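## Task

Pick the riffler file out of the cup, use it to drive the stuck steel dowel out of the metal block by way of the small hole, and finish with the dowel resting on the bench. The cup must stay upright and no object may drop farther than 5 cm.

## Robot and tools

Robot: two UR7e-type arms, left_arm and right_arm, each carrying a Robotiq 140 two-finger gripper whose fingers can fold at a hinge. A part held in the outer quarter of the pads gets a normal squeeze. Held nearer the palm, the fingers may wrap it, hold a thin part loosely, or let go. Fingertips pressed against a surface fold easily. Each arm also has a wrist camera.

Frames. Scene frame: origin at table height midway between the nominal bases, +z up, +x out over the table, left_arm on the +y side. Bases: left_arm at (-0.056, +0.385, 0), right_arm at (+0.063, -0.409, 0), each turned slightly about z. Reported hand poses and velocities are in each arm's own base frame. Offsets are along the axes of that arm's current Hand target. Gripper +z points along the fingers and the fingers close along y. end_effector_position is the point midway between the closed pads. The fingertips reach about 33 mm past it at gaps up to 40 mm and 9 mm past it when fully open.

execute_actions(actions, cameras): actions is a list of actions. Each action has up to 15 rows, one per 1/30 s step, and a short action repeats its last row. Every row holds 18 numbers in [-1, 1]. The first 9 are left_arm dx, dy, dz, rx, ry, rz, then left gripper position, force_limit, speed; the last 9 are the same for the right arm. dx..rz are an offset from the Hand target at the start of the action, not a pose. Every row counts from that same start, and 1.0 equals 0.6 m or 180 degrees. rx, ry, rz form a single rotation vector. Repeating an offset moves the arm on again. All zeros re-commands the current Hand target. Gripper position: +1 is open (140 mm), about -0.8 is where the pads meet, and -1 closes until blocked. force_limit runs from -1 (about 14 N) to +1 (about 58 N) on a slow close. speed runs from -1 (30 mm/s) to +1 (250 mm/s), and a faster close grips harder. Always resend the gripper numbers you want, because 0 is itself a command. cameras: a list of names, ["all"], or []. An empty actions list returns the state and images.

move(target, speed, blend, stop_force, zero, blocking, cameras): straight paths for both arms. target is one 18-number row, or up to 15 such rows, laid out as above. Every row is an offset from the Hand target at the start of the move, never from the row before. speed is in m/s (0.002 to 3.6, default 0.25); give one value, or one per target. blend is in metres and rounds corners; 0 means stop at each target. stop_force is in N (3 to 120, one value for both arms) and ends an arm's path when it senses resistance. It is unreliable for light contacts or while the gripper is turning. Leave it out when backing away from a contact. zero (default true) re-zeroes the sensor before the move. blocking=false returns early and cannot be combined with stop_force. Paths do not steer around obstacles and all stop after 10 s. Keep paths away from an arm's own base. The move: line reports done, off_target, moving, held or fault, plus limits such as paced or held.

wait(seconds 0-10) lets time pass. stop brakes a running move. zoom_image(camera, region [x0,y0,x1,y1] in pixels, at most 504x504) enlarges the newest image from a camera. zero_wrist_force(arm) zeroes that arm's wrist sensor. read_manual gives licence text only. finished_scene(scene 1 or 2) ends the scene and cannot be undone.

Cameras: cam_head_left, cam_head_right, cam_high, cam_low, cam_left_wrist, cam_right_wrist, all 896x504.

Results: end_effector_position (m), quat_wxyz, velocities, Hand target (the commanded pose to which the next offsets apply), joint positions and torques, Wrist force and torque in gripper axes, and gripper object_status. object_status 0 means moving, 1 blocked while opening, 2 blocked while closing (a grip), 3 reached the command or the pads met. position_measured is in counts: 3 is open, 230 is pads touching. Check for 2 after closing. To grip harder, raise force_limit and send -0.98. A MOTOR HOT line is a warning of overheating.

Orientation commands are clipped to within 32 degrees of the measured orientation per step, so turn in stages. A gripper often settles short of its Hand target. Resend the command, or add the missing distance as an offset.

Avoid: arms are stiff, so a target even slightly beyond a firm contact can cause a force fault (about 150 N) or a torque fault (wrist joints about 22 N m), stopping the arm for 10 s. When pushing the dowel, use a slow move with stop_force and approach along the hole's axis. Do not knock over the cup when lifting the tool out; lift it straight up. Do not let the dowel or the tool fall more than 5 cm, and do not let anything leave the table. Avoid any contact between the two arms and any fast impacts. Overheated motors lock an arm for 30-60 s, so do not hold loads stretched out for long.

Each tool is called after "Request:" as a command line: name --argument value for each argument, lists and objects as JSON in quotes; but a table of rows of numbers goes row by row, as --pt "numbers of a row", without its own name.

## Session

Request:
execute_actions --actions '[]'

Scene clock: 0.00 s.
left_arm: end_effector_position=(+0.1255, -0.1651, +0.3566) position_measured=3 object_status=3 end_effector_quat_wxyz=(-0.209, +0.862, +0.428, +0.175) | right_arm: end_effector_position=(+0.5093, +0.2605, +0.3328) position_measured=3 object_status=3 end_effector_quat_wxyz=(-0.290, +0.918, -0.095, +0.252)
Joint positions: left_arm=[-1.717 -1.938 1.642 -0.724 -1.523 0.49] | right_arm=[-0.068 -1.876 2.061 -2.357 -1.027 3.453]
Joint velocities: within noise
Joint torques (N m): no reading
Wrist force (N): no reading
Wrist torque (N m): no reading
Wrist force, peak (N): no reading
Hand target: left_arm +0.1255, -0.1651, +0.3566; -0.209, +0.862, +0.428, +0.175 | right_arm +0.5093, +0.2605, +0.3328; -0.290, +0.918, -0.095, +0.252
Tool commands: left_gripper/position=+1.0 left_gripper/force_limit=+1.0 left_gripper/speed=+1.0 right_gripper/position=+1.0 right_gripper/force_limit=+1.0 right_gripper/speed=+1.0

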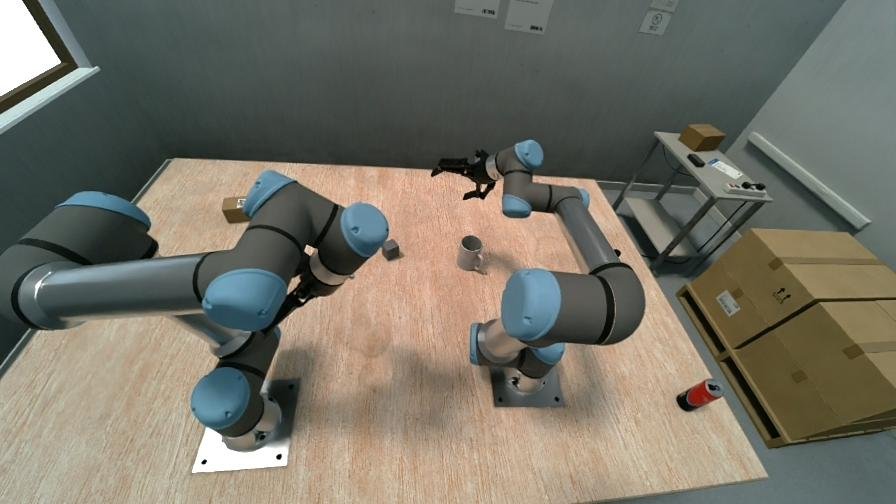

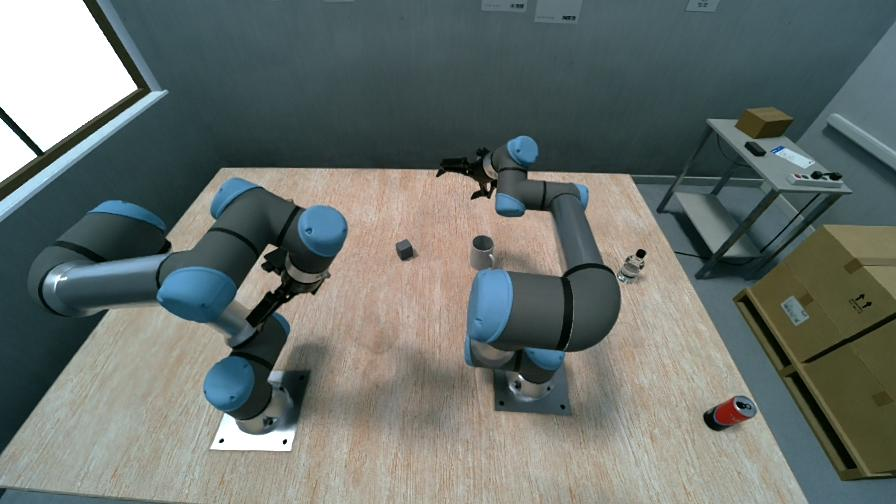

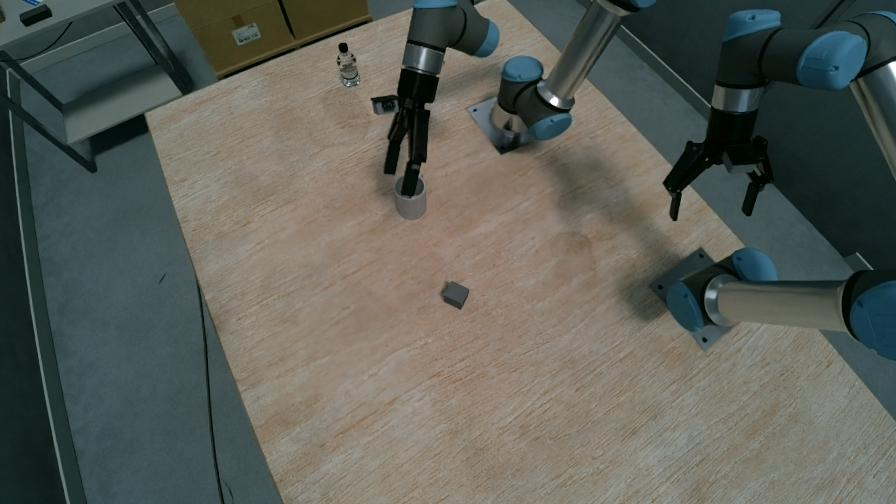

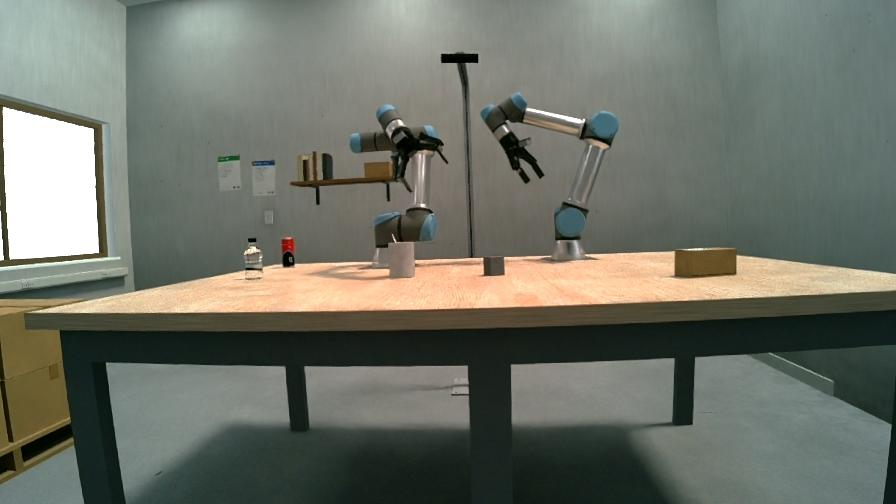

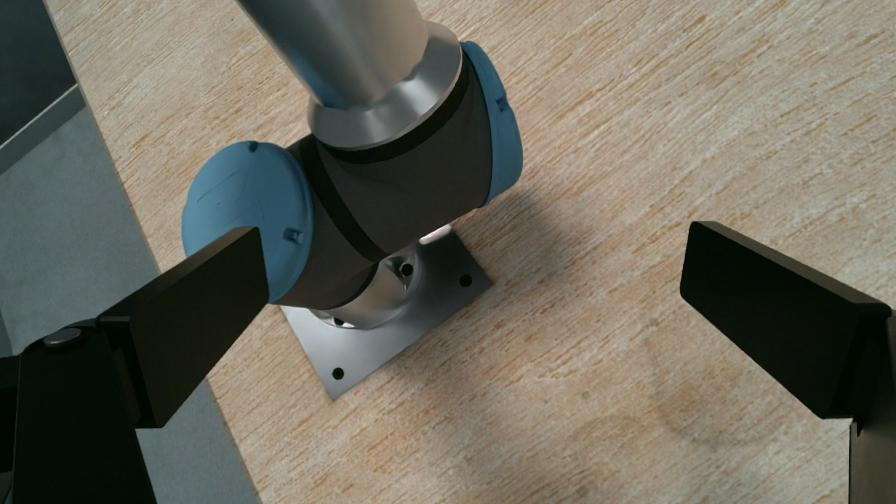

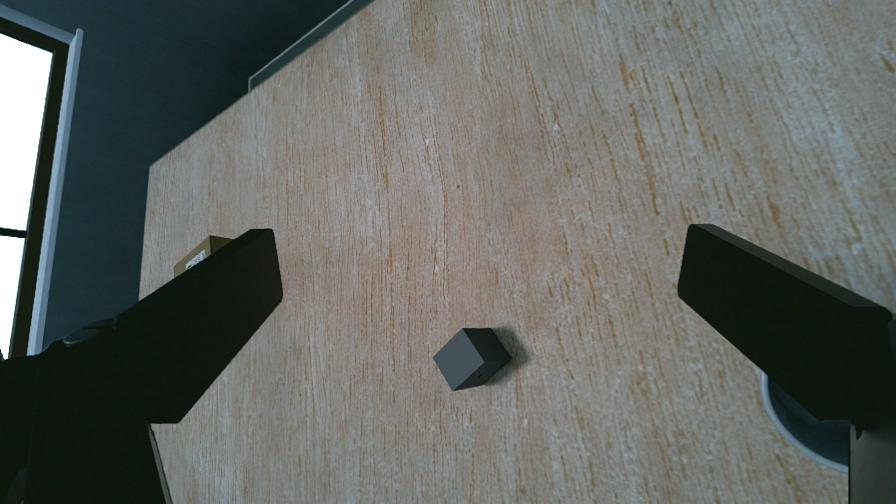

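Request:
zoom_image --camera "cam_right_wrist" --region '[400, 300, 560, 420]'

Request:
zoom_image --camera "cam_head_left" --region '[340, 200, 520, 300]'

Request:
zoom_image --camera "cam_low" --region '[360, 210, 520, 300]'

Request:
zoom_image --camera "cam_high" --region '[370, 160, 490, 320]'

Request:
zoom_image --camera "cam_head_right" --region '[380, 210, 520, 290]'

Scaled by 3.150 from the camera's 896x504 image, which has a finer 1280x720 frame.

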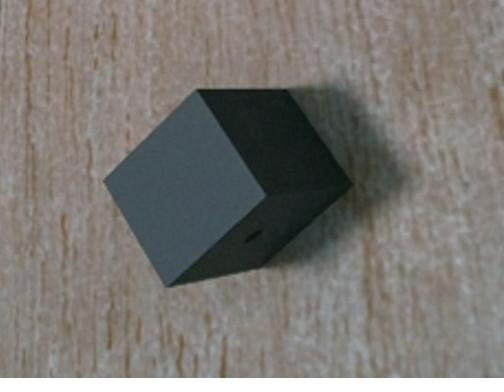

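Scaled by 2.800 from the camera's 896x504 image, which has a finer 1280x720 frame.

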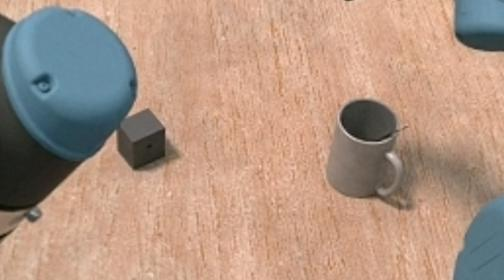

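Scaled by 3.150 from the camera's 896x504 image, which has a finer 1280x720 frame.

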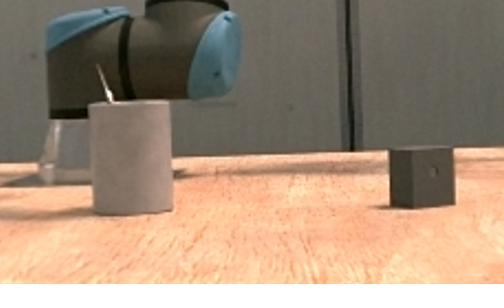

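Scaled by 3.150 from the camera's 896x504 image, which has a finer 1280x720 frame.

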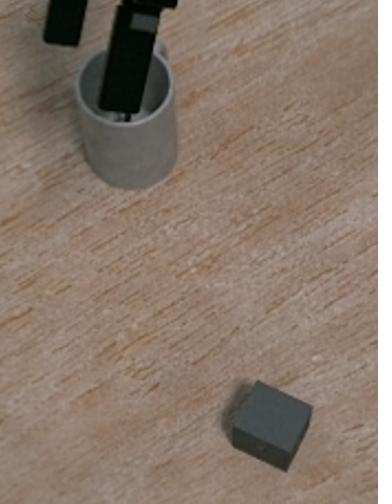

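Scaled by 3.600 from the camera's 896x504 image, which has a finer 1280x720 frame.

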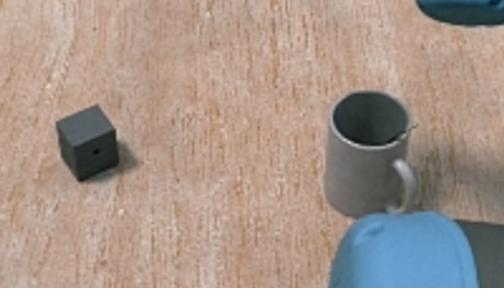

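Request:
zoom_image --camera "cam_high" --region '[435, 272, 479, 316]'

Request:
zoom_image --camera "cam_low" --region '[474, 246, 514, 286]'

Request:
zoom_image --camera "cam_low" --region '[375, 220, 435, 290]'

Request:
zoom_image --camera "cam_head_left" --region '[370, 230, 410, 270]'

Request:
zoom_image --camera "cam_head_left" --region '[445, 225, 505, 285]'

Request:
zoom_image --camera "cam_right_wrist" --region '[425, 315, 525, 400]'

Scaled by 11.455 from the camera's 896x504 image, which has a finer 1280x720 frame.

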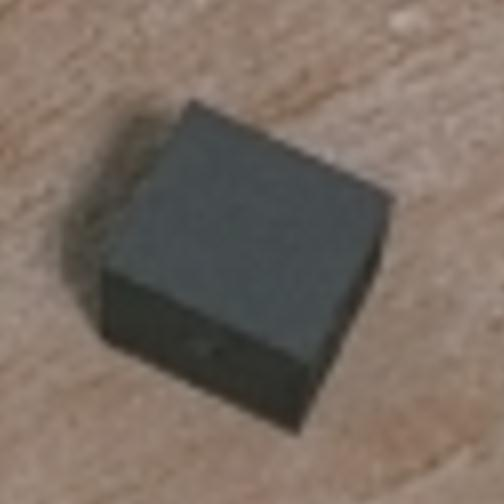

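Scaled by 12.600 from the camera's 896x504 image, which has a finer 1280x720 frame.

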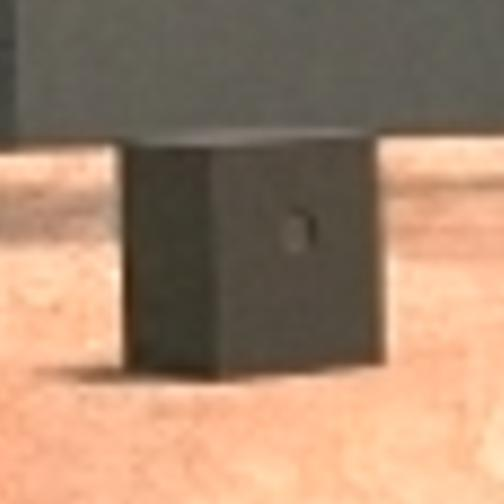

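Scaled by 7.200 from the camera's 896x504 image, which has a finer 1280x720 frame.

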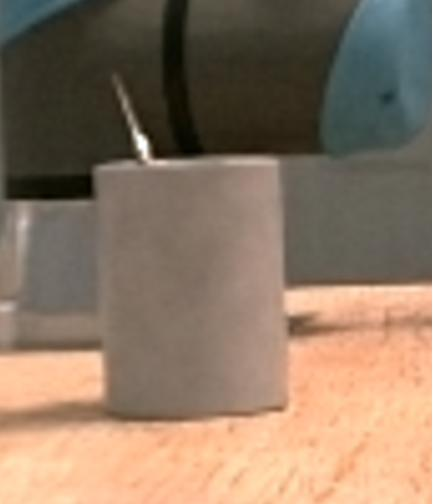

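Scaled by 12.600 from the camera's 896x504 image, which has a finer 1280x720 frame.

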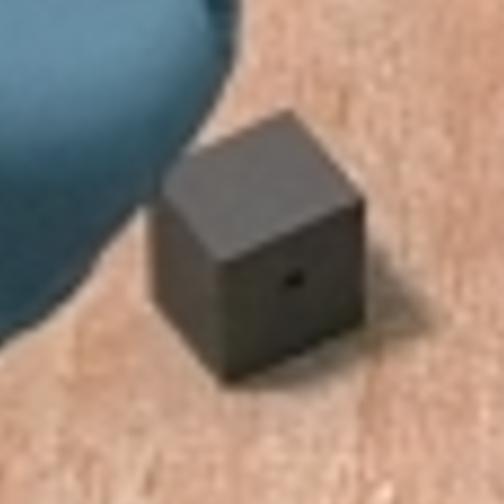

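Scaled by 8.400 from the camera's 896x504 image, which has a finer 1280x720 frame.

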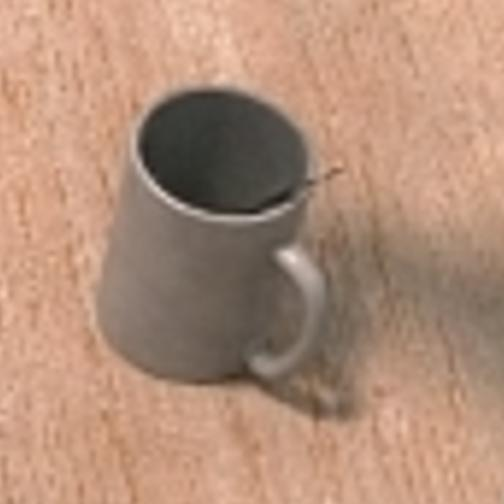

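Scaled by 5.040 from the camera's 896x504 image, which has a finer 1280x720 frame.

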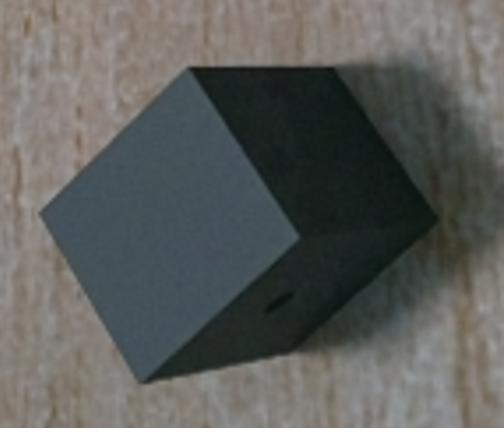

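Request:
move --target '[0,0,0,0,0,0,1,1,1,-0.001,0.2675,-0.0515,-0.190,-0.1652,-0.0623,1,1,1]' --speed 0.4 --cameras '["cam_right_wrist","cam_head_left","cam_high"]'

Scene clock: 56.30 s.
left_arm: end_effector_position=(+0.1255, -0.1651, +0.3566) position_measured=3 object_status=3 end_effector_quat_wxyz=(-0.209, +0.862, +0.428, +0.175) | right_arm: end_effector_position=(+0.4881, +0.1152, +0.2614) position_measured=3 object_status=3 end_effector_quat_wxyz=(+0.001, +1.000, +0.000, +0.000)
Joint positions: left_arm=[-1.717 -1.938 1.642 -0.724 -1.523 0.49] | right_arm=[-0.037 -1.589 1.627 -1.608 -1.572 3.105]
Joint torques (N m): left_arm=[-1.08 -7.97 -22.24 -1.16 0.1 -0.06] | right_arm=[-9.45 -24.56 -12.51 -3.43 -1.65 1.16]
Wrist force (N): left_arm=[-0.1 -0.1 0.1] | right_arm=[-1.4 1.9 -0.6]
Wrist torque (N m): left_arm=[-0.02 0.01 0.00] | right_arm=[0.30 0.33 0.30]
Wrist force, peak (N): left_arm=[0.2 -0.2 0.4] | right_arm=[-1.8 2.2 -0.5]
Hand target: left_arm +0.1255, -0.1651, +0.3566; -0.209, +0.862, +0.428, +0.175 | right_arm +0.4881, +0.1151, +0.2613; +0.001, +1.000, +0.000, -0.001
Off the commanded pose: left_arm 0.000 m, 0 deg | right_arm 0.000 m, 0 deg.
move: done
camera_calibration:
cam_right_wrist: T_world_to_cam=[[-0.0254277, -0.999652, -0.00695615, 0.145533], [-0.942176, 0.0216386, 0.33442, 0.375808], [-0.334153, 0.0150574, -0.942398, 0.546979], [0, 0, 0, 1]] pos_world=[0.540552, 0.129114, 0.390807]
Images, in order (width x height): cam_head_left 896x504, cam_high 896x504, cam_right_wrist 896x504.

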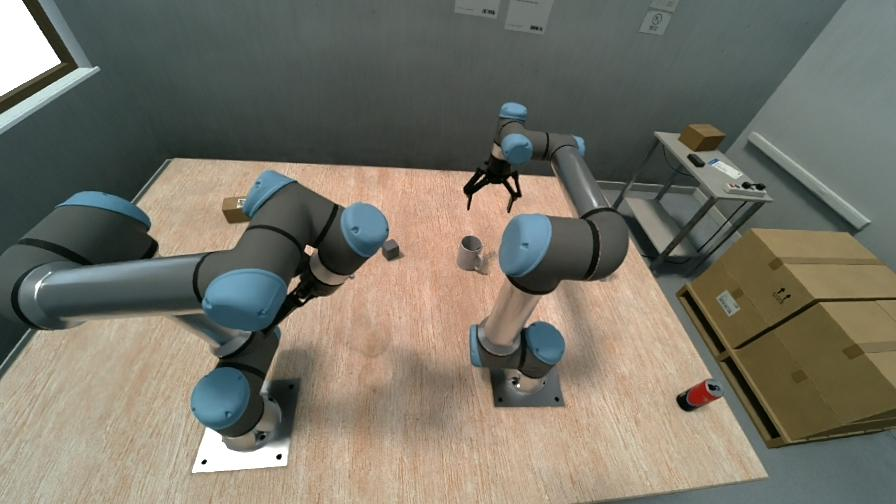

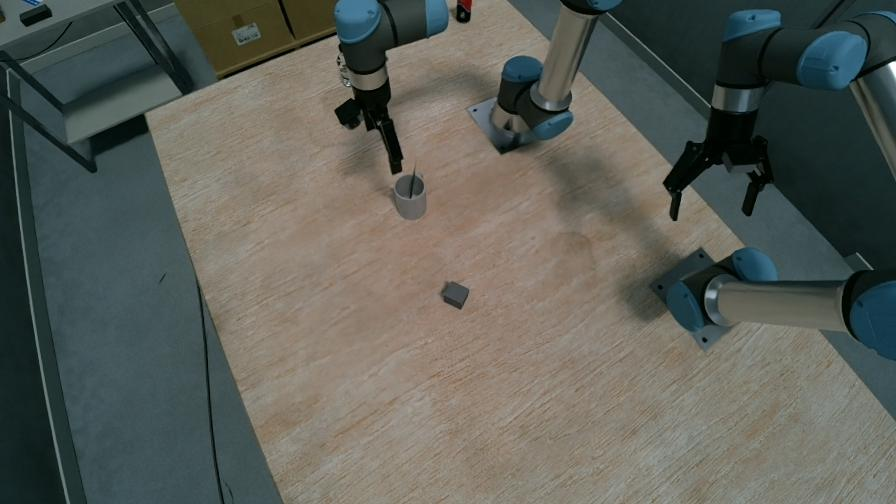

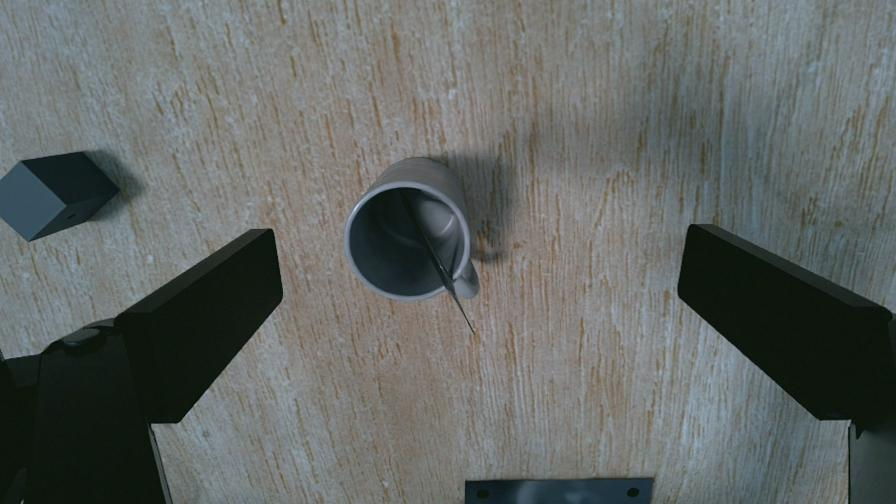

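Request:
zoom_image --camera "cam_right_wrist" --region '[320, 140, 520, 350]'

Request:
zoom_image --camera "cam_high" --region '[380, 150, 440, 225]'

Request:
zoom_image --camera "cam_right_wrist" --region '[0, 140, 150, 260]'

Scaled by 2.400 from the camera's 896x504 image, which has a finer 1280x720 frame.

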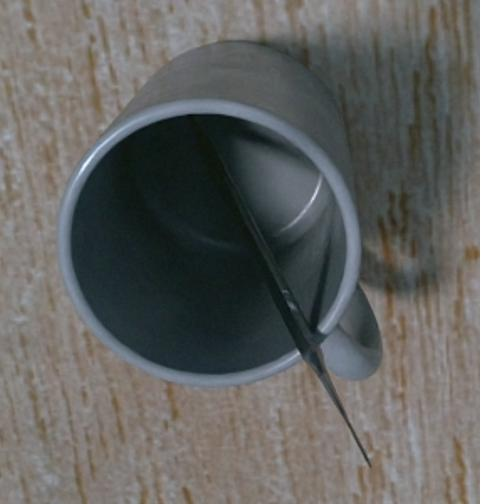

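Scaled by 6.720 from the camera's 896x504 image, which has a finer 1280x720 frame.

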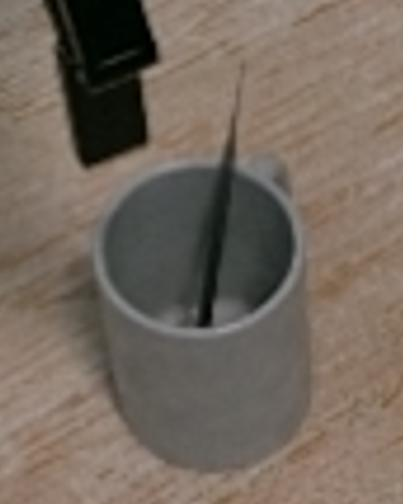

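Scaled by 3.360 from the camera's 896x504 image, which has a finer 1280x720 frame.

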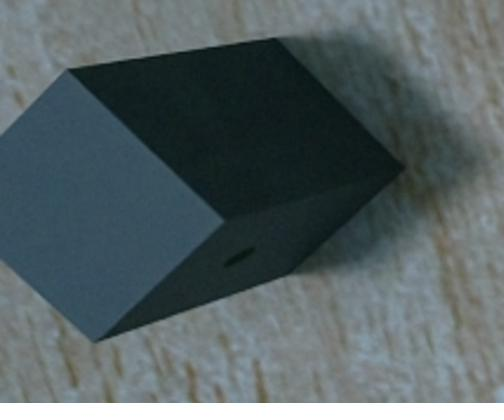

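Request:
move --pt "0 0 0 0 0 0 1 1 1 -0.02 -0.05 -0.0667 0 0 -0.611 -0.08 0 0" --pt "0 0 0 0 0 0 1 1 1 -0.039 -0.0955 0.0045 -0.2019 0.0741 0.7537 -0.08 0 0" --blend '[0.03,0]' --speed 0.5 --cameras '["cam_right_wrist","cam_head_right","cam_low"]'

Scene clock: 104.80 s.
left_arm: end_effector_position=(+0.1255, -0.1651, +0.3566) position_measured=3 object_status=3 end_effector_quat_wxyz=(-0.209, +0.862, +0.428, +0.175) | right_arm: end_effector_position=(+0.4647, +0.1724, +0.2585) position_measured=139 object_status=3 end_effector_quat_wxyz=(-0.244, -0.333, +0.907, -0.090)
Joint positions: left_arm=[-1.717 -1.938 1.642 -0.724 -1.523 0.49] | right_arm=[0.23 -1.21 1.176 -1.061 -1.802 -0.418]
Joint torques (N m): left_arm=[-0.16 -7.85 -22.4 -1.02 0.14 -0.25] | right_arm=[-9.19 -49.3 -10.43 -4.01 1.91 -1.48]
Wrist force (N): left_arm=[0.0 0.0 0.1] | right_arm=[0.2 1.5 -1.1]
Wrist torque (N m): left_arm=[0.00 -0.01 0.00] | right_arm=[0.24 0.01 0.35]
Wrist force, peak (N): left_arm=[0.2 -0.4 -0.2] | right_arm=[-1.6 2.6 -0.6]
Hand target: left_arm +0.1255, -0.1651, +0.3566; -0.209, +0.862, +0.428, +0.175 | right_arm +0.4647, +0.1724, +0.2586; -0.244, -0.333, +0.907, -0.090
Off the commanded pose: left_arm 0.000 m, 0 deg | right_arm 0.000 m, 0 deg.
move: done
camera_calibration:
cam_right_wrist: T_world_to_cam=[[-0.633355, 0.773609, -0.0197418, 0.182193], [0.762844, 0.619847, -0.184008, -0.407901], [-0.130113, -0.131602, -0.982727, 0.4765], [0, 0, 0, 1]] pos_world=[0.488556, 0.174598, 0.396809]
Images, in order (width x height): cam_head_right 896x504, cam_low 896x504, cam_right_wrist 896x504.

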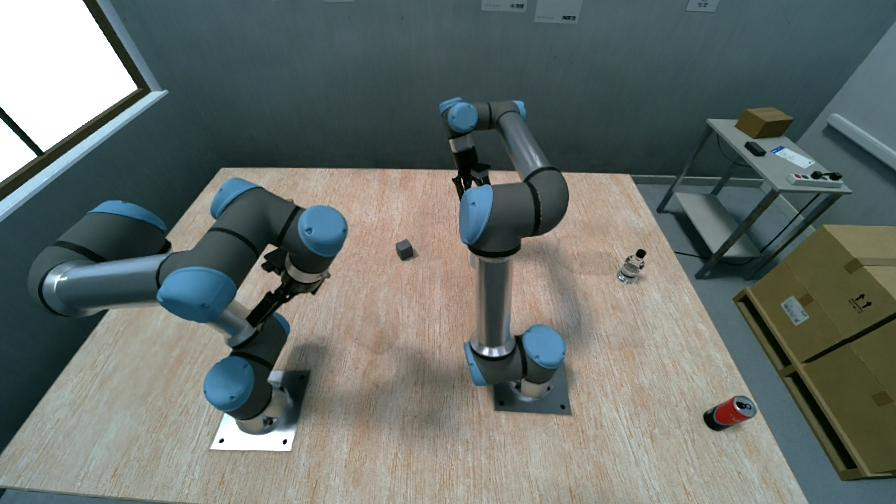

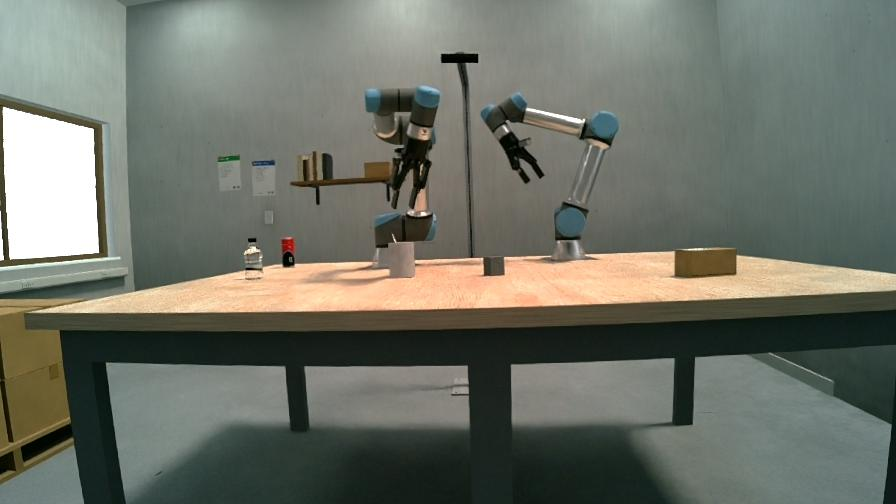

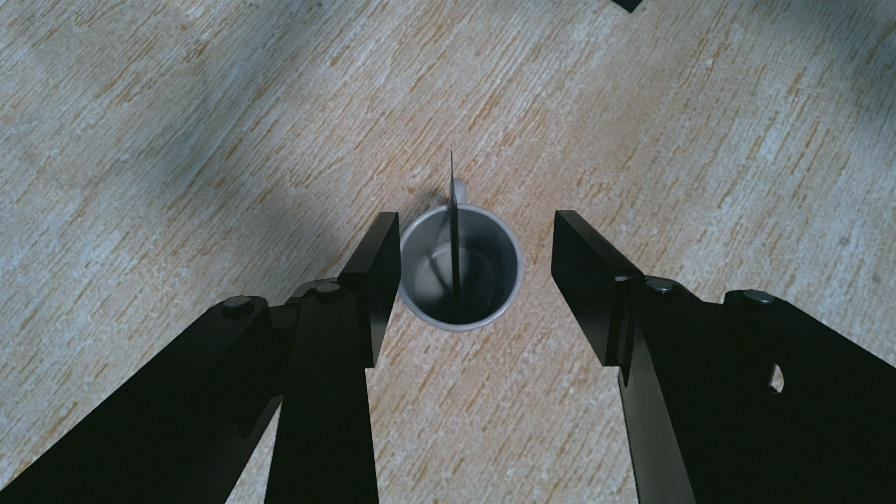

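Request:
zoom_image --camera "cam_right_wrist" --region '[380, 140, 540, 340]'

Request:
zoom_image --camera "cam_low" --region '[370, 180, 450, 290]'

Request:
zoom_image --camera "cam_right_wrist" --region '[425, 140, 485, 215]'

Scaled by 2.520 from the camera's 896x504 image, which has a finer 1280x720 frame.

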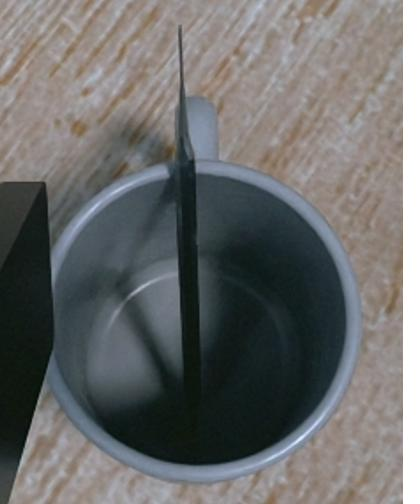

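Scaled by 4.582 from the camera's 896x504 image, which has a finer 1280x720 frame.

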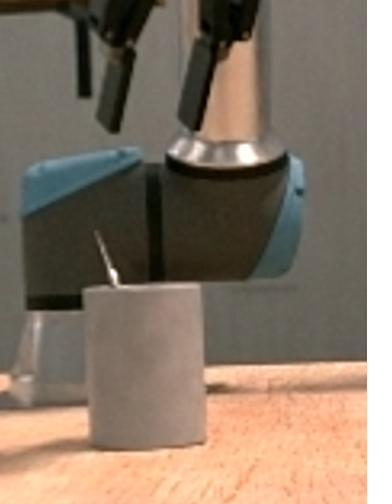

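Scaled by 6.720 from the camera's 896x504 image, which has a finer 1280x720 frame.

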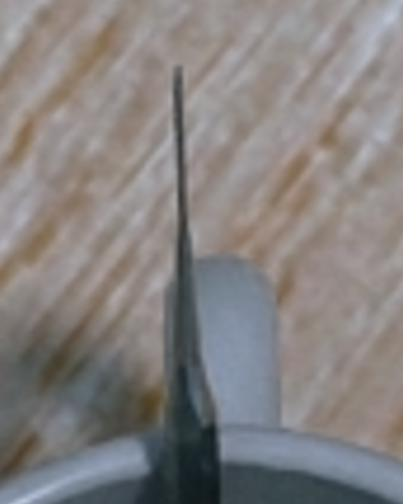

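Request:
move --target '[0,0,0,0,0,0,1,1,1,0.008,-0.0117,0.190,0,0,0,-0.08,0,0]' --speed 0.15 --cameras '["cam_right_wrist","cam_low","cam_head_left"]'

Request:
zoom_image --camera "cam_right_wrist" --region '[360, 100, 580, 320]'

Request:
zoom_image --camera "cam_low" --region '[370, 200, 440, 290]'

Scene clock: 125.37 s.
left_arm: end_effector_position=(+0.1255, -0.1651, +0.3566) position_measured=3 object_status=3 end_effector_quat_wxyz=(-0.209, +0.862, +0.428, +0.175) | right_arm: end_effector_position=(+0.4225, +0.1273, +0.1624) position_measured=139 object_status=3 end_effector_quat_wxyz=(-0.244, -0.333, +0.907, -0.090)
Joint positions: left_arm=[-1.717 -1.938 1.642 -0.724 -1.523 0.49] | right_arm=[0.17 -1.325 1.579 -1.362 -1.829 -0.472]
Joint torques (N m): left_arm=[-1.2 -7.83 -22.63 -1.03 0.05 -0.2] | right_arm=[7.04 -24.92 -18.56 -2.72 1.85 1.32]
Wrist force (N): left_arm=[0.0 0.0 0.1] | right_arm=[0.5 1.3 -1.0]
Wrist torque (N m): left_arm=[0.00 0.01 0.00] | right_arm=[0.19 -0.06 0.38]
Wrist force, peak (N): left_arm=[-0.1 -0.3 0.2] | right_arm=[0.4 2.0 -3.3]
Hand target: left_arm +0.1255, -0.1651, +0.3566; -0.209, +0.862, +0.428, +0.175 | right_arm +0.4225, +0.1273, +0.1623; -0.244, -0.333, +0.907, -0.090
Off the commanded pose: left_arm 0.000 m, 0 deg | right_arm 0.000 m, 0 deg.
move: done
camera_calibration:
cam_right_wrist: T_world_to_cam=[[-0.633404, 0.773572, -0.0196516, 0.188457], [0.762804, 0.619914, -0.183948, -0.365446], [-0.130115, -0.131504, -0.982739, 0.370626], [0, 0, 0, 1]] pos_world=[0.446357, 0.129499, 0.300709]
Images, in order (width x height): cam_head_left 896x504, cam_low 896x504, cam_right_wrist 896x504.

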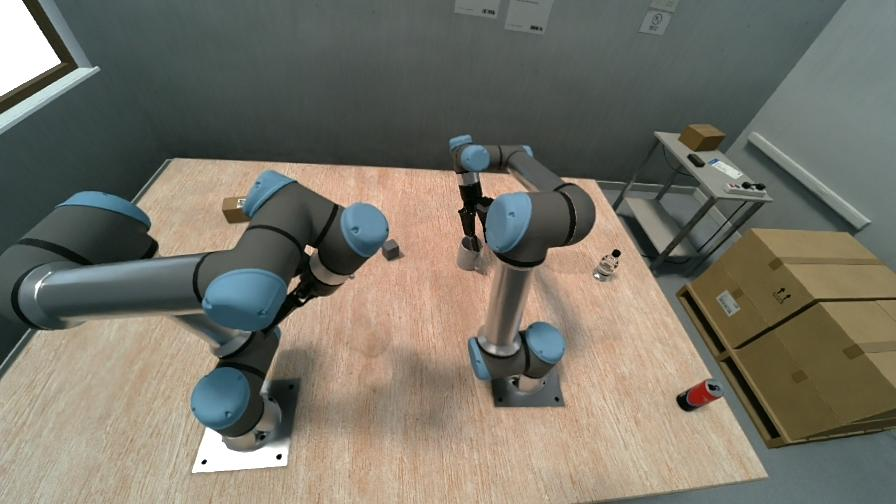

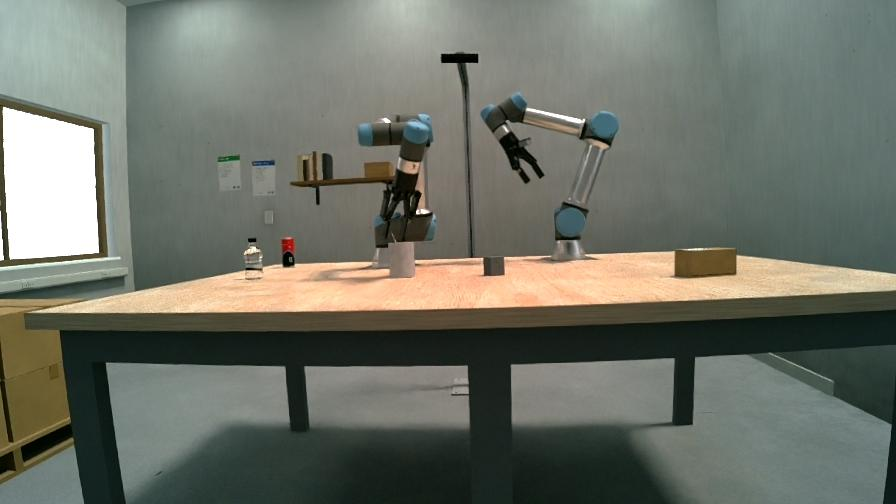

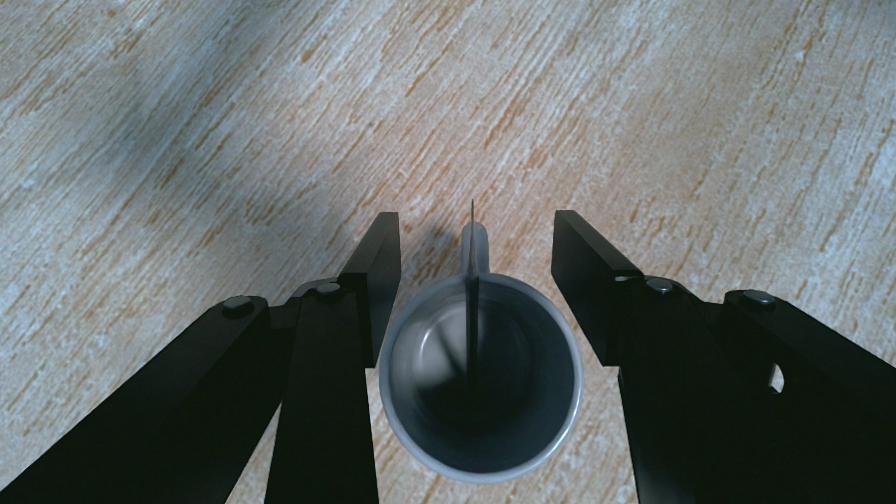

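Scaled by 2.291 from the camera's 896x504 image, which has a finer 1280x720 frame.

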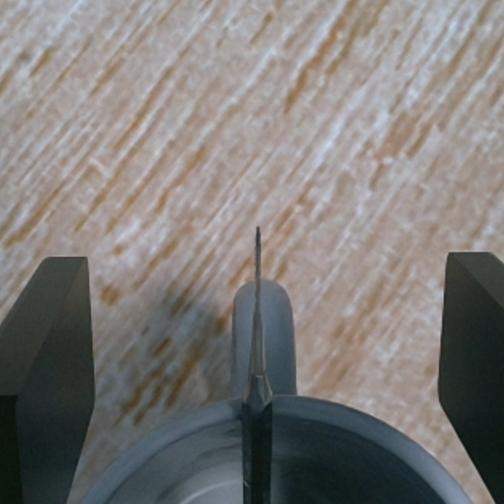

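Scaled by 5.600 from the camera's 896x504 image, which has a finer 1280x720 frame.

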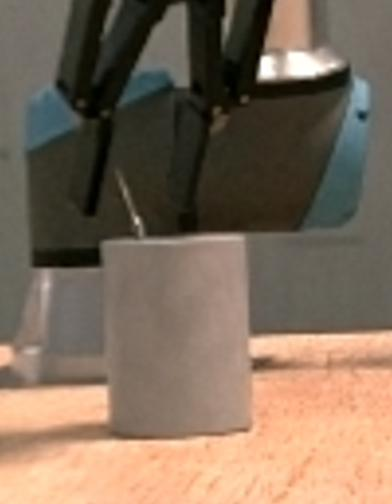

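Request:
zoom_image --camera "cam_low" --region '[376, 220, 416, 250]'

Request:
zoom_image --camera "cam_head_left" --region '[440, 200, 510, 280]'

Scaled by 12.600 from the camera's 896x504 image, which has a finer 1280x720 frame.

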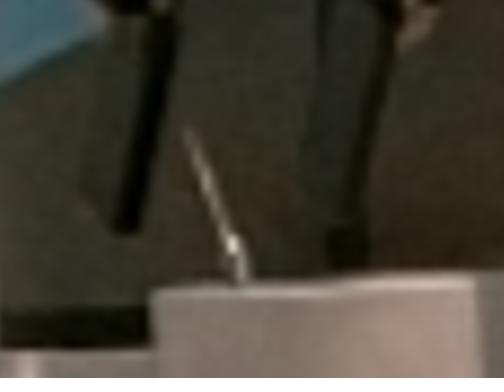

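Scaled by 6.300 from the camera's 896x504 image, which has a finer 1280x720 frame.

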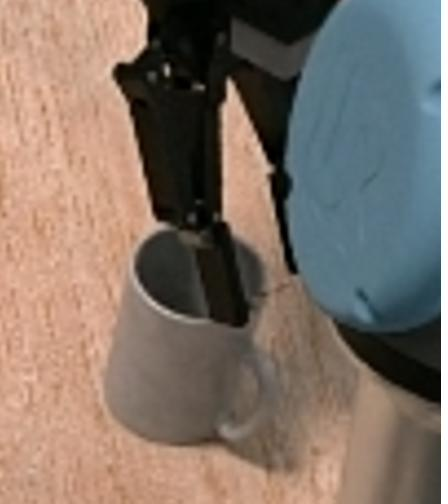

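Request:
move --target '[0,0,0,0,0,0,1,1,1,0.0063,0,0.0142,0,0,0,-0.08,0,0]' --speed 0.05

Request:
move --target '[0,0,0,0,0,0,1,1,1,0,0,0,0,0,0,-0.6,1,-1]' --cameras '["cam_right_wrist","cam_low"]'

Request:
zoom_image --camera "cam_right_wrist" --region '[400, 150, 560, 310]'

Request:
zoom_image --camera "cam_low" --region '[376, 220, 416, 250]'

Scene clock: 151.13 s.
left_arm: end_effector_position=(+0.1255, -0.1651, +0.3566) position_measured=3 object_status=3 end_effector_quat_wxyz=(-0.209, +0.862, +0.428, +0.175) | right_arm: end_effector_position=(+0.4167, +0.1224, +0.1568) position_measured=139 object_status=3 end_effector_quat_wxyz=(-0.244, -0.333, +0.907, -0.090)
Joint positions: left_arm=[-1.717 -1.938 1.642 -0.724 -1.523 0.49] | right_arm=[0.163 -1.339 1.612 -1.383 -1.832 -0.479]
Joint torques (N m): left_arm=[-1.22 -8.24 -23.19 -1.15 0.07 -0.39] | right_arm=[2.48 -26.14 -36.5 -0.21 -1.8 -0.62]
Wrist force (N): left_arm=[0.2 -0.1 0.2] | right_arm=[0.6 1.4 -1.0]
Wrist torque (N m): left_arm=[-0.03 -0.03 0.00] | right_arm=[0.20 -0.07 0.37]
Wrist force, peak (N): left_arm=[0.0 -0.4 0.0] | right_arm=[0.0 1.8 -1.4]
Hand target: left_arm +0.1255, -0.1651, +0.3566; -0.209, +0.862, +0.428, +0.175 | right_arm +0.4167, +0.1225, +0.1568; -0.244, -0.333, +0.907, -0.090
Off the commanded pose: left_arm 0.000 m, 0 deg | right_arm 0.000 m, 0 deg.
move: done

Scene clock: 152.73 s.
left_arm: end_effector_position=(+0.1255, -0.1651, +0.3566) position_measured=3 object_status=3 end_effector_quat_wxyz=(-0.209, +0.862, +0.428, +0.175) | right_arm: end_effector_position=(+0.4167, +0.1225, +0.1568) position_measured=205 object_status=0 end_effector_quat_wxyz=(-0.244, -0.333, +0.907, -0.090)
Joint positions: left_arm=[-1.717 -1.938 1.642 -0.724 -1.523 0.49] | right_arm=[0.163 -1.338 1.611 -1.382 -1.832 -0.479]
Joint torques (N m): left_arm=[-0.34 -8.56 -22.25 -1.03 0.08 -0.27] | right_arm=[6.58 -23.35 -36.69 0.27 2.16 1.19]
Wrist force (N): left_arm=[0.0 -0.1 0.0] | right_arm=[0.6 1.5 -0.9]
Wrist torque (N m): left_arm=[-0.03 0.01 0.00] | right_arm=[0.23 -0.07 0.37]
Wrist force, peak (N): left_arm=[0.1 -0.3 -0.1] | right_arm=[0.5 1.8 -1.0]
Hand target: left_arm +0.1255, -0.1651, +0.3566; -0.209, +0.862, +0.428, +0.175 | right_arm +0.4167, +0.1225, +0.1568; -0.244, -0.333, +0.907, -0.090
Off the commanded pose: left_arm 0.000 m, 0 deg | right_arm 0.000 m, 0 deg.
move: done
camera_calibration:
cam_right_wrist: T_world_to_cam=[[-0.633404, 0.773572, -0.0196516, 0.188527], [0.762804, 0.619914, -0.183948, -0.35909], [-0.130115, -0.131504, -0.982739, 0.363736], [0, 0, 0, 1]] pos_world=[0.440657, 0.124599, 0.295109]
Images, in order (width x height): cam_low 896x504, cam_right_wrist 896x504.

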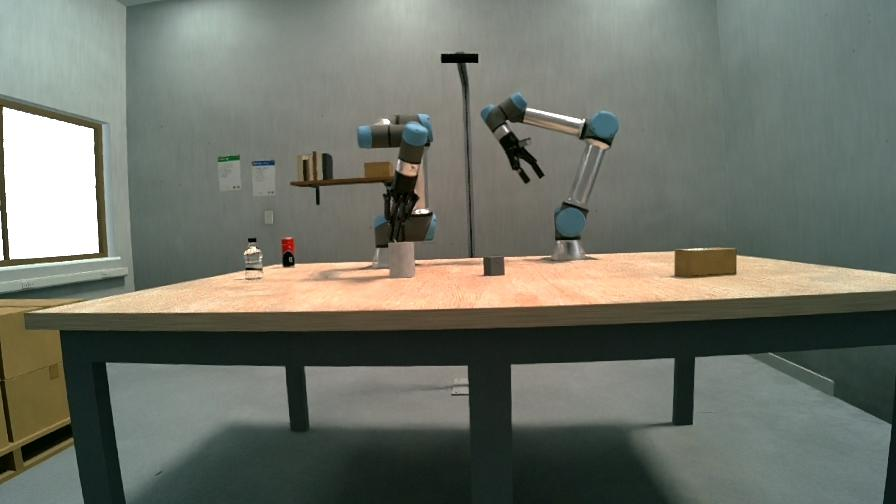

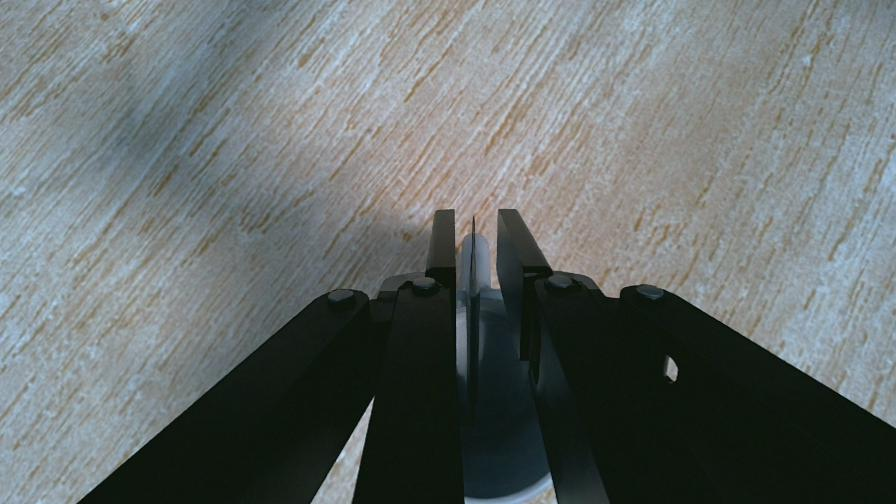

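Scaled by 3.150 from the camera's 896x504 image, which has a finer 1280x720 frame.

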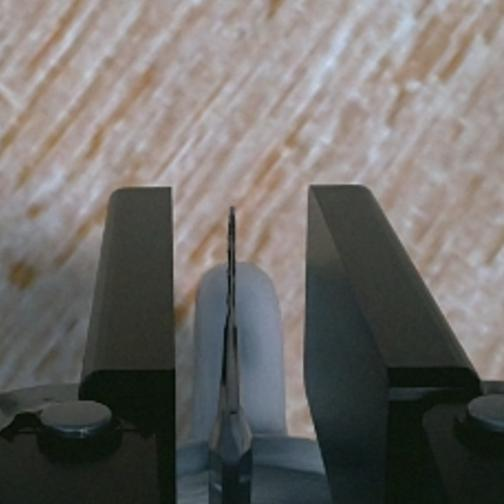

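Scaled by 12.600 from the camera's 896x504 image, which has a finer 1280x720 frame.

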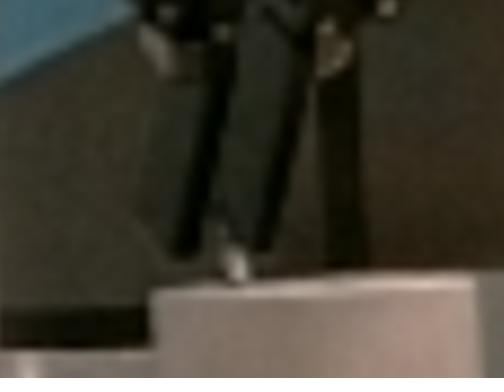

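Request:
move --pt "0 0 0 0 0 0 1 1 1 0 -0.0015 0.0015 0 0 0 -0.6 1 -1" --pt "0 0 0 0 0 0 1 1 1 0 -0.0015 0.0015 0 0 0 -1 1 -1" --speed 0.05

Request:
wait --seconds 1.0 --cameras '["cam_right_wrist"]'

Request:
zoom_image --camera "cam_right_wrist" --region '[400, 150, 560, 310]'

Scene clock: 158.57 s.
left_arm: end_effector_position=(+0.1255, -0.1651, +0.3566) position_measured=3 object_status=3 end_effector_quat_wxyz=(-0.209, +0.862, +0.428, +0.175) | right_arm: end_effector_position=(+0.4170, +0.1215, +0.1561) position_measured=232 object_status=0 end_effector_quat_wxyz=(-0.244, -0.333, +0.907, -0.090)
Joint positions: left_arm=[-1.717 -1.938 1.642 -0.724 -1.523 0.49] | right_arm=[0.162 -1.338 1.613 -1.385 -1.833 -0.48]
Joint torques (N m): left_arm=[-0.77 -8.14 -22.13 -0.97 0.15 -0.58] | right_arm=[-6.77 -27.02 -12.63 -0.35 -2.22 0.05]
Wrist force (N): left_arm=[0.0 -0.2 0.0] | right_arm=[0.7 1.3 -1.3]
Wrist torque (N m): left_arm=[-0.03 0.00 0.00] | right_arm=[0.23 -0.05 0.38]
Wrist force, peak (N): left_arm=[0.3 -0.3 0.0] | right_arm=[0.3 2.1 -0.9]
Hand target: left_arm +0.1255, -0.1651, +0.3566; -0.209, +0.862, +0.428, +0.175 | right_arm +0.4170, +0.1215, +0.1561; -0.244, -0.333, +0.907, -0.090
Off the commanded pose: left_arm 0.000 m, 0 deg | right_arm 0.000 m, 0 deg.
move: done

Scene clock: 159.57 s.
left_arm: end_effector_position=(+0.1255, -0.1651, +0.3566) position_measured=3 object_status=3 end_effector_quat_wxyz=(-0.209, +0.862, +0.428, +0.175) | right_arm: end_effector_position=(+0.4170, +0.1215, +0.1561) position_measured=232 object_status=3 end_effector_quat_wxyz=(-0.244, -0.333, +0.907, -0.090)
Joint positions: left_arm=[-1.717 -1.938 1.642 -0.724 -1.523 0.49] | right_arm=[0.162 -1.338 1.613 -1.385 -1.833 -0.48]
Joint torques (N m): left_arm=[-0.64 -9.27 -22.36 -1.12 0.22 -0.5] | right_arm=[-6.76 -27.66 -14.38 -0.51 -1.93 1]
Wrist force (N): left_arm=[-0.1 -0.1 -0.1] | right_arm=[0.6 1.3 -1.3]
Wrist torque (N m): left_arm=[-0.01 0.02 0.00] | right_arm=[0.23 -0.04 0.39]
Wrist force, peak (N): left_arm=[0.2 -0.2 -0.2] | right_arm=[0.7 1.7 -1.4]
Hand target: left_arm +0.1255, -0.1651, +0.3566; -0.209, +0.862, +0.428, +0.175 | right_arm +0.4170, +0.1215, +0.1561; -0.244, -0.333, +0.907, -0.090
Tool commands: left_gripper/position=+1.0 left_gripper/force_limit=+1.0 left_gripper/speed=+1.0 right_gripper/position=-1.0 right_gripper/force_limit=+1.0 right_gripper/speed=-1.0
Off the commanded pose: left_arm 0.000 m, 0 deg | right_arm 0.000 m, 0 deg.
wait: 1.00 s; at rest by 0.17 s
camera_calibration:
cam_right_wrist: T_world_to_cam=[[-0.633404, 0.773572, -0.0196516, 0.189334], [0.762804, 0.619914, -0.183948, -0.358832], [-0.130115, -0.131504, -0.982739, 0.362858], [0, 0, 0, 1]] pos_world=[0.440857, 0.123699, 0.294309]
Images, in order (width x height): cam_right_wrist 896x504.

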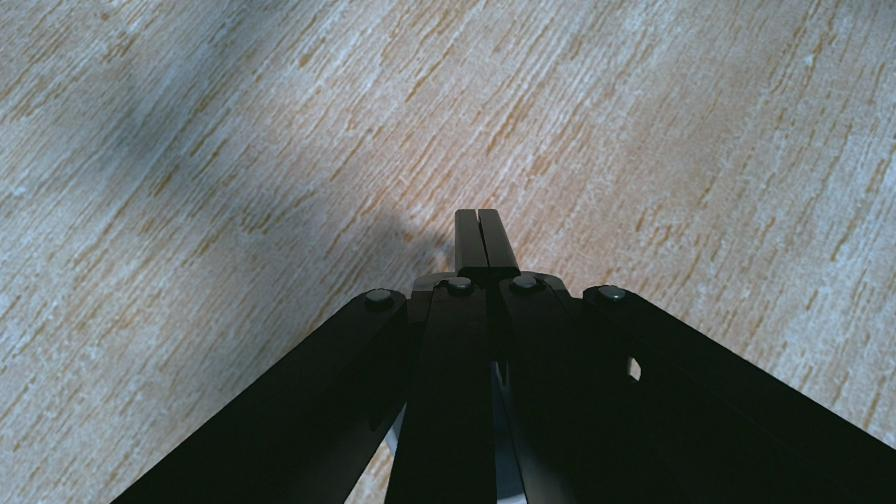

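Scaled by 3.150 from the camera's 896x504 image, which has a finer 1280x720 frame.

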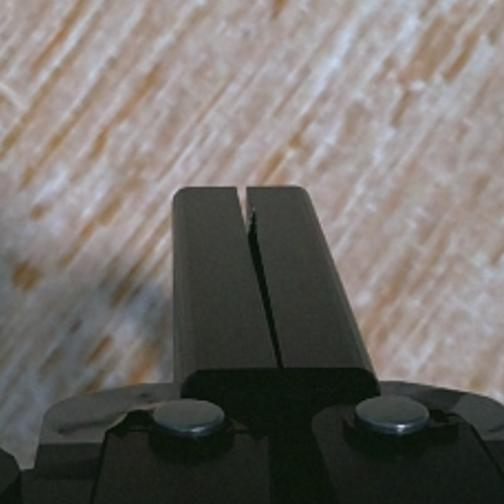

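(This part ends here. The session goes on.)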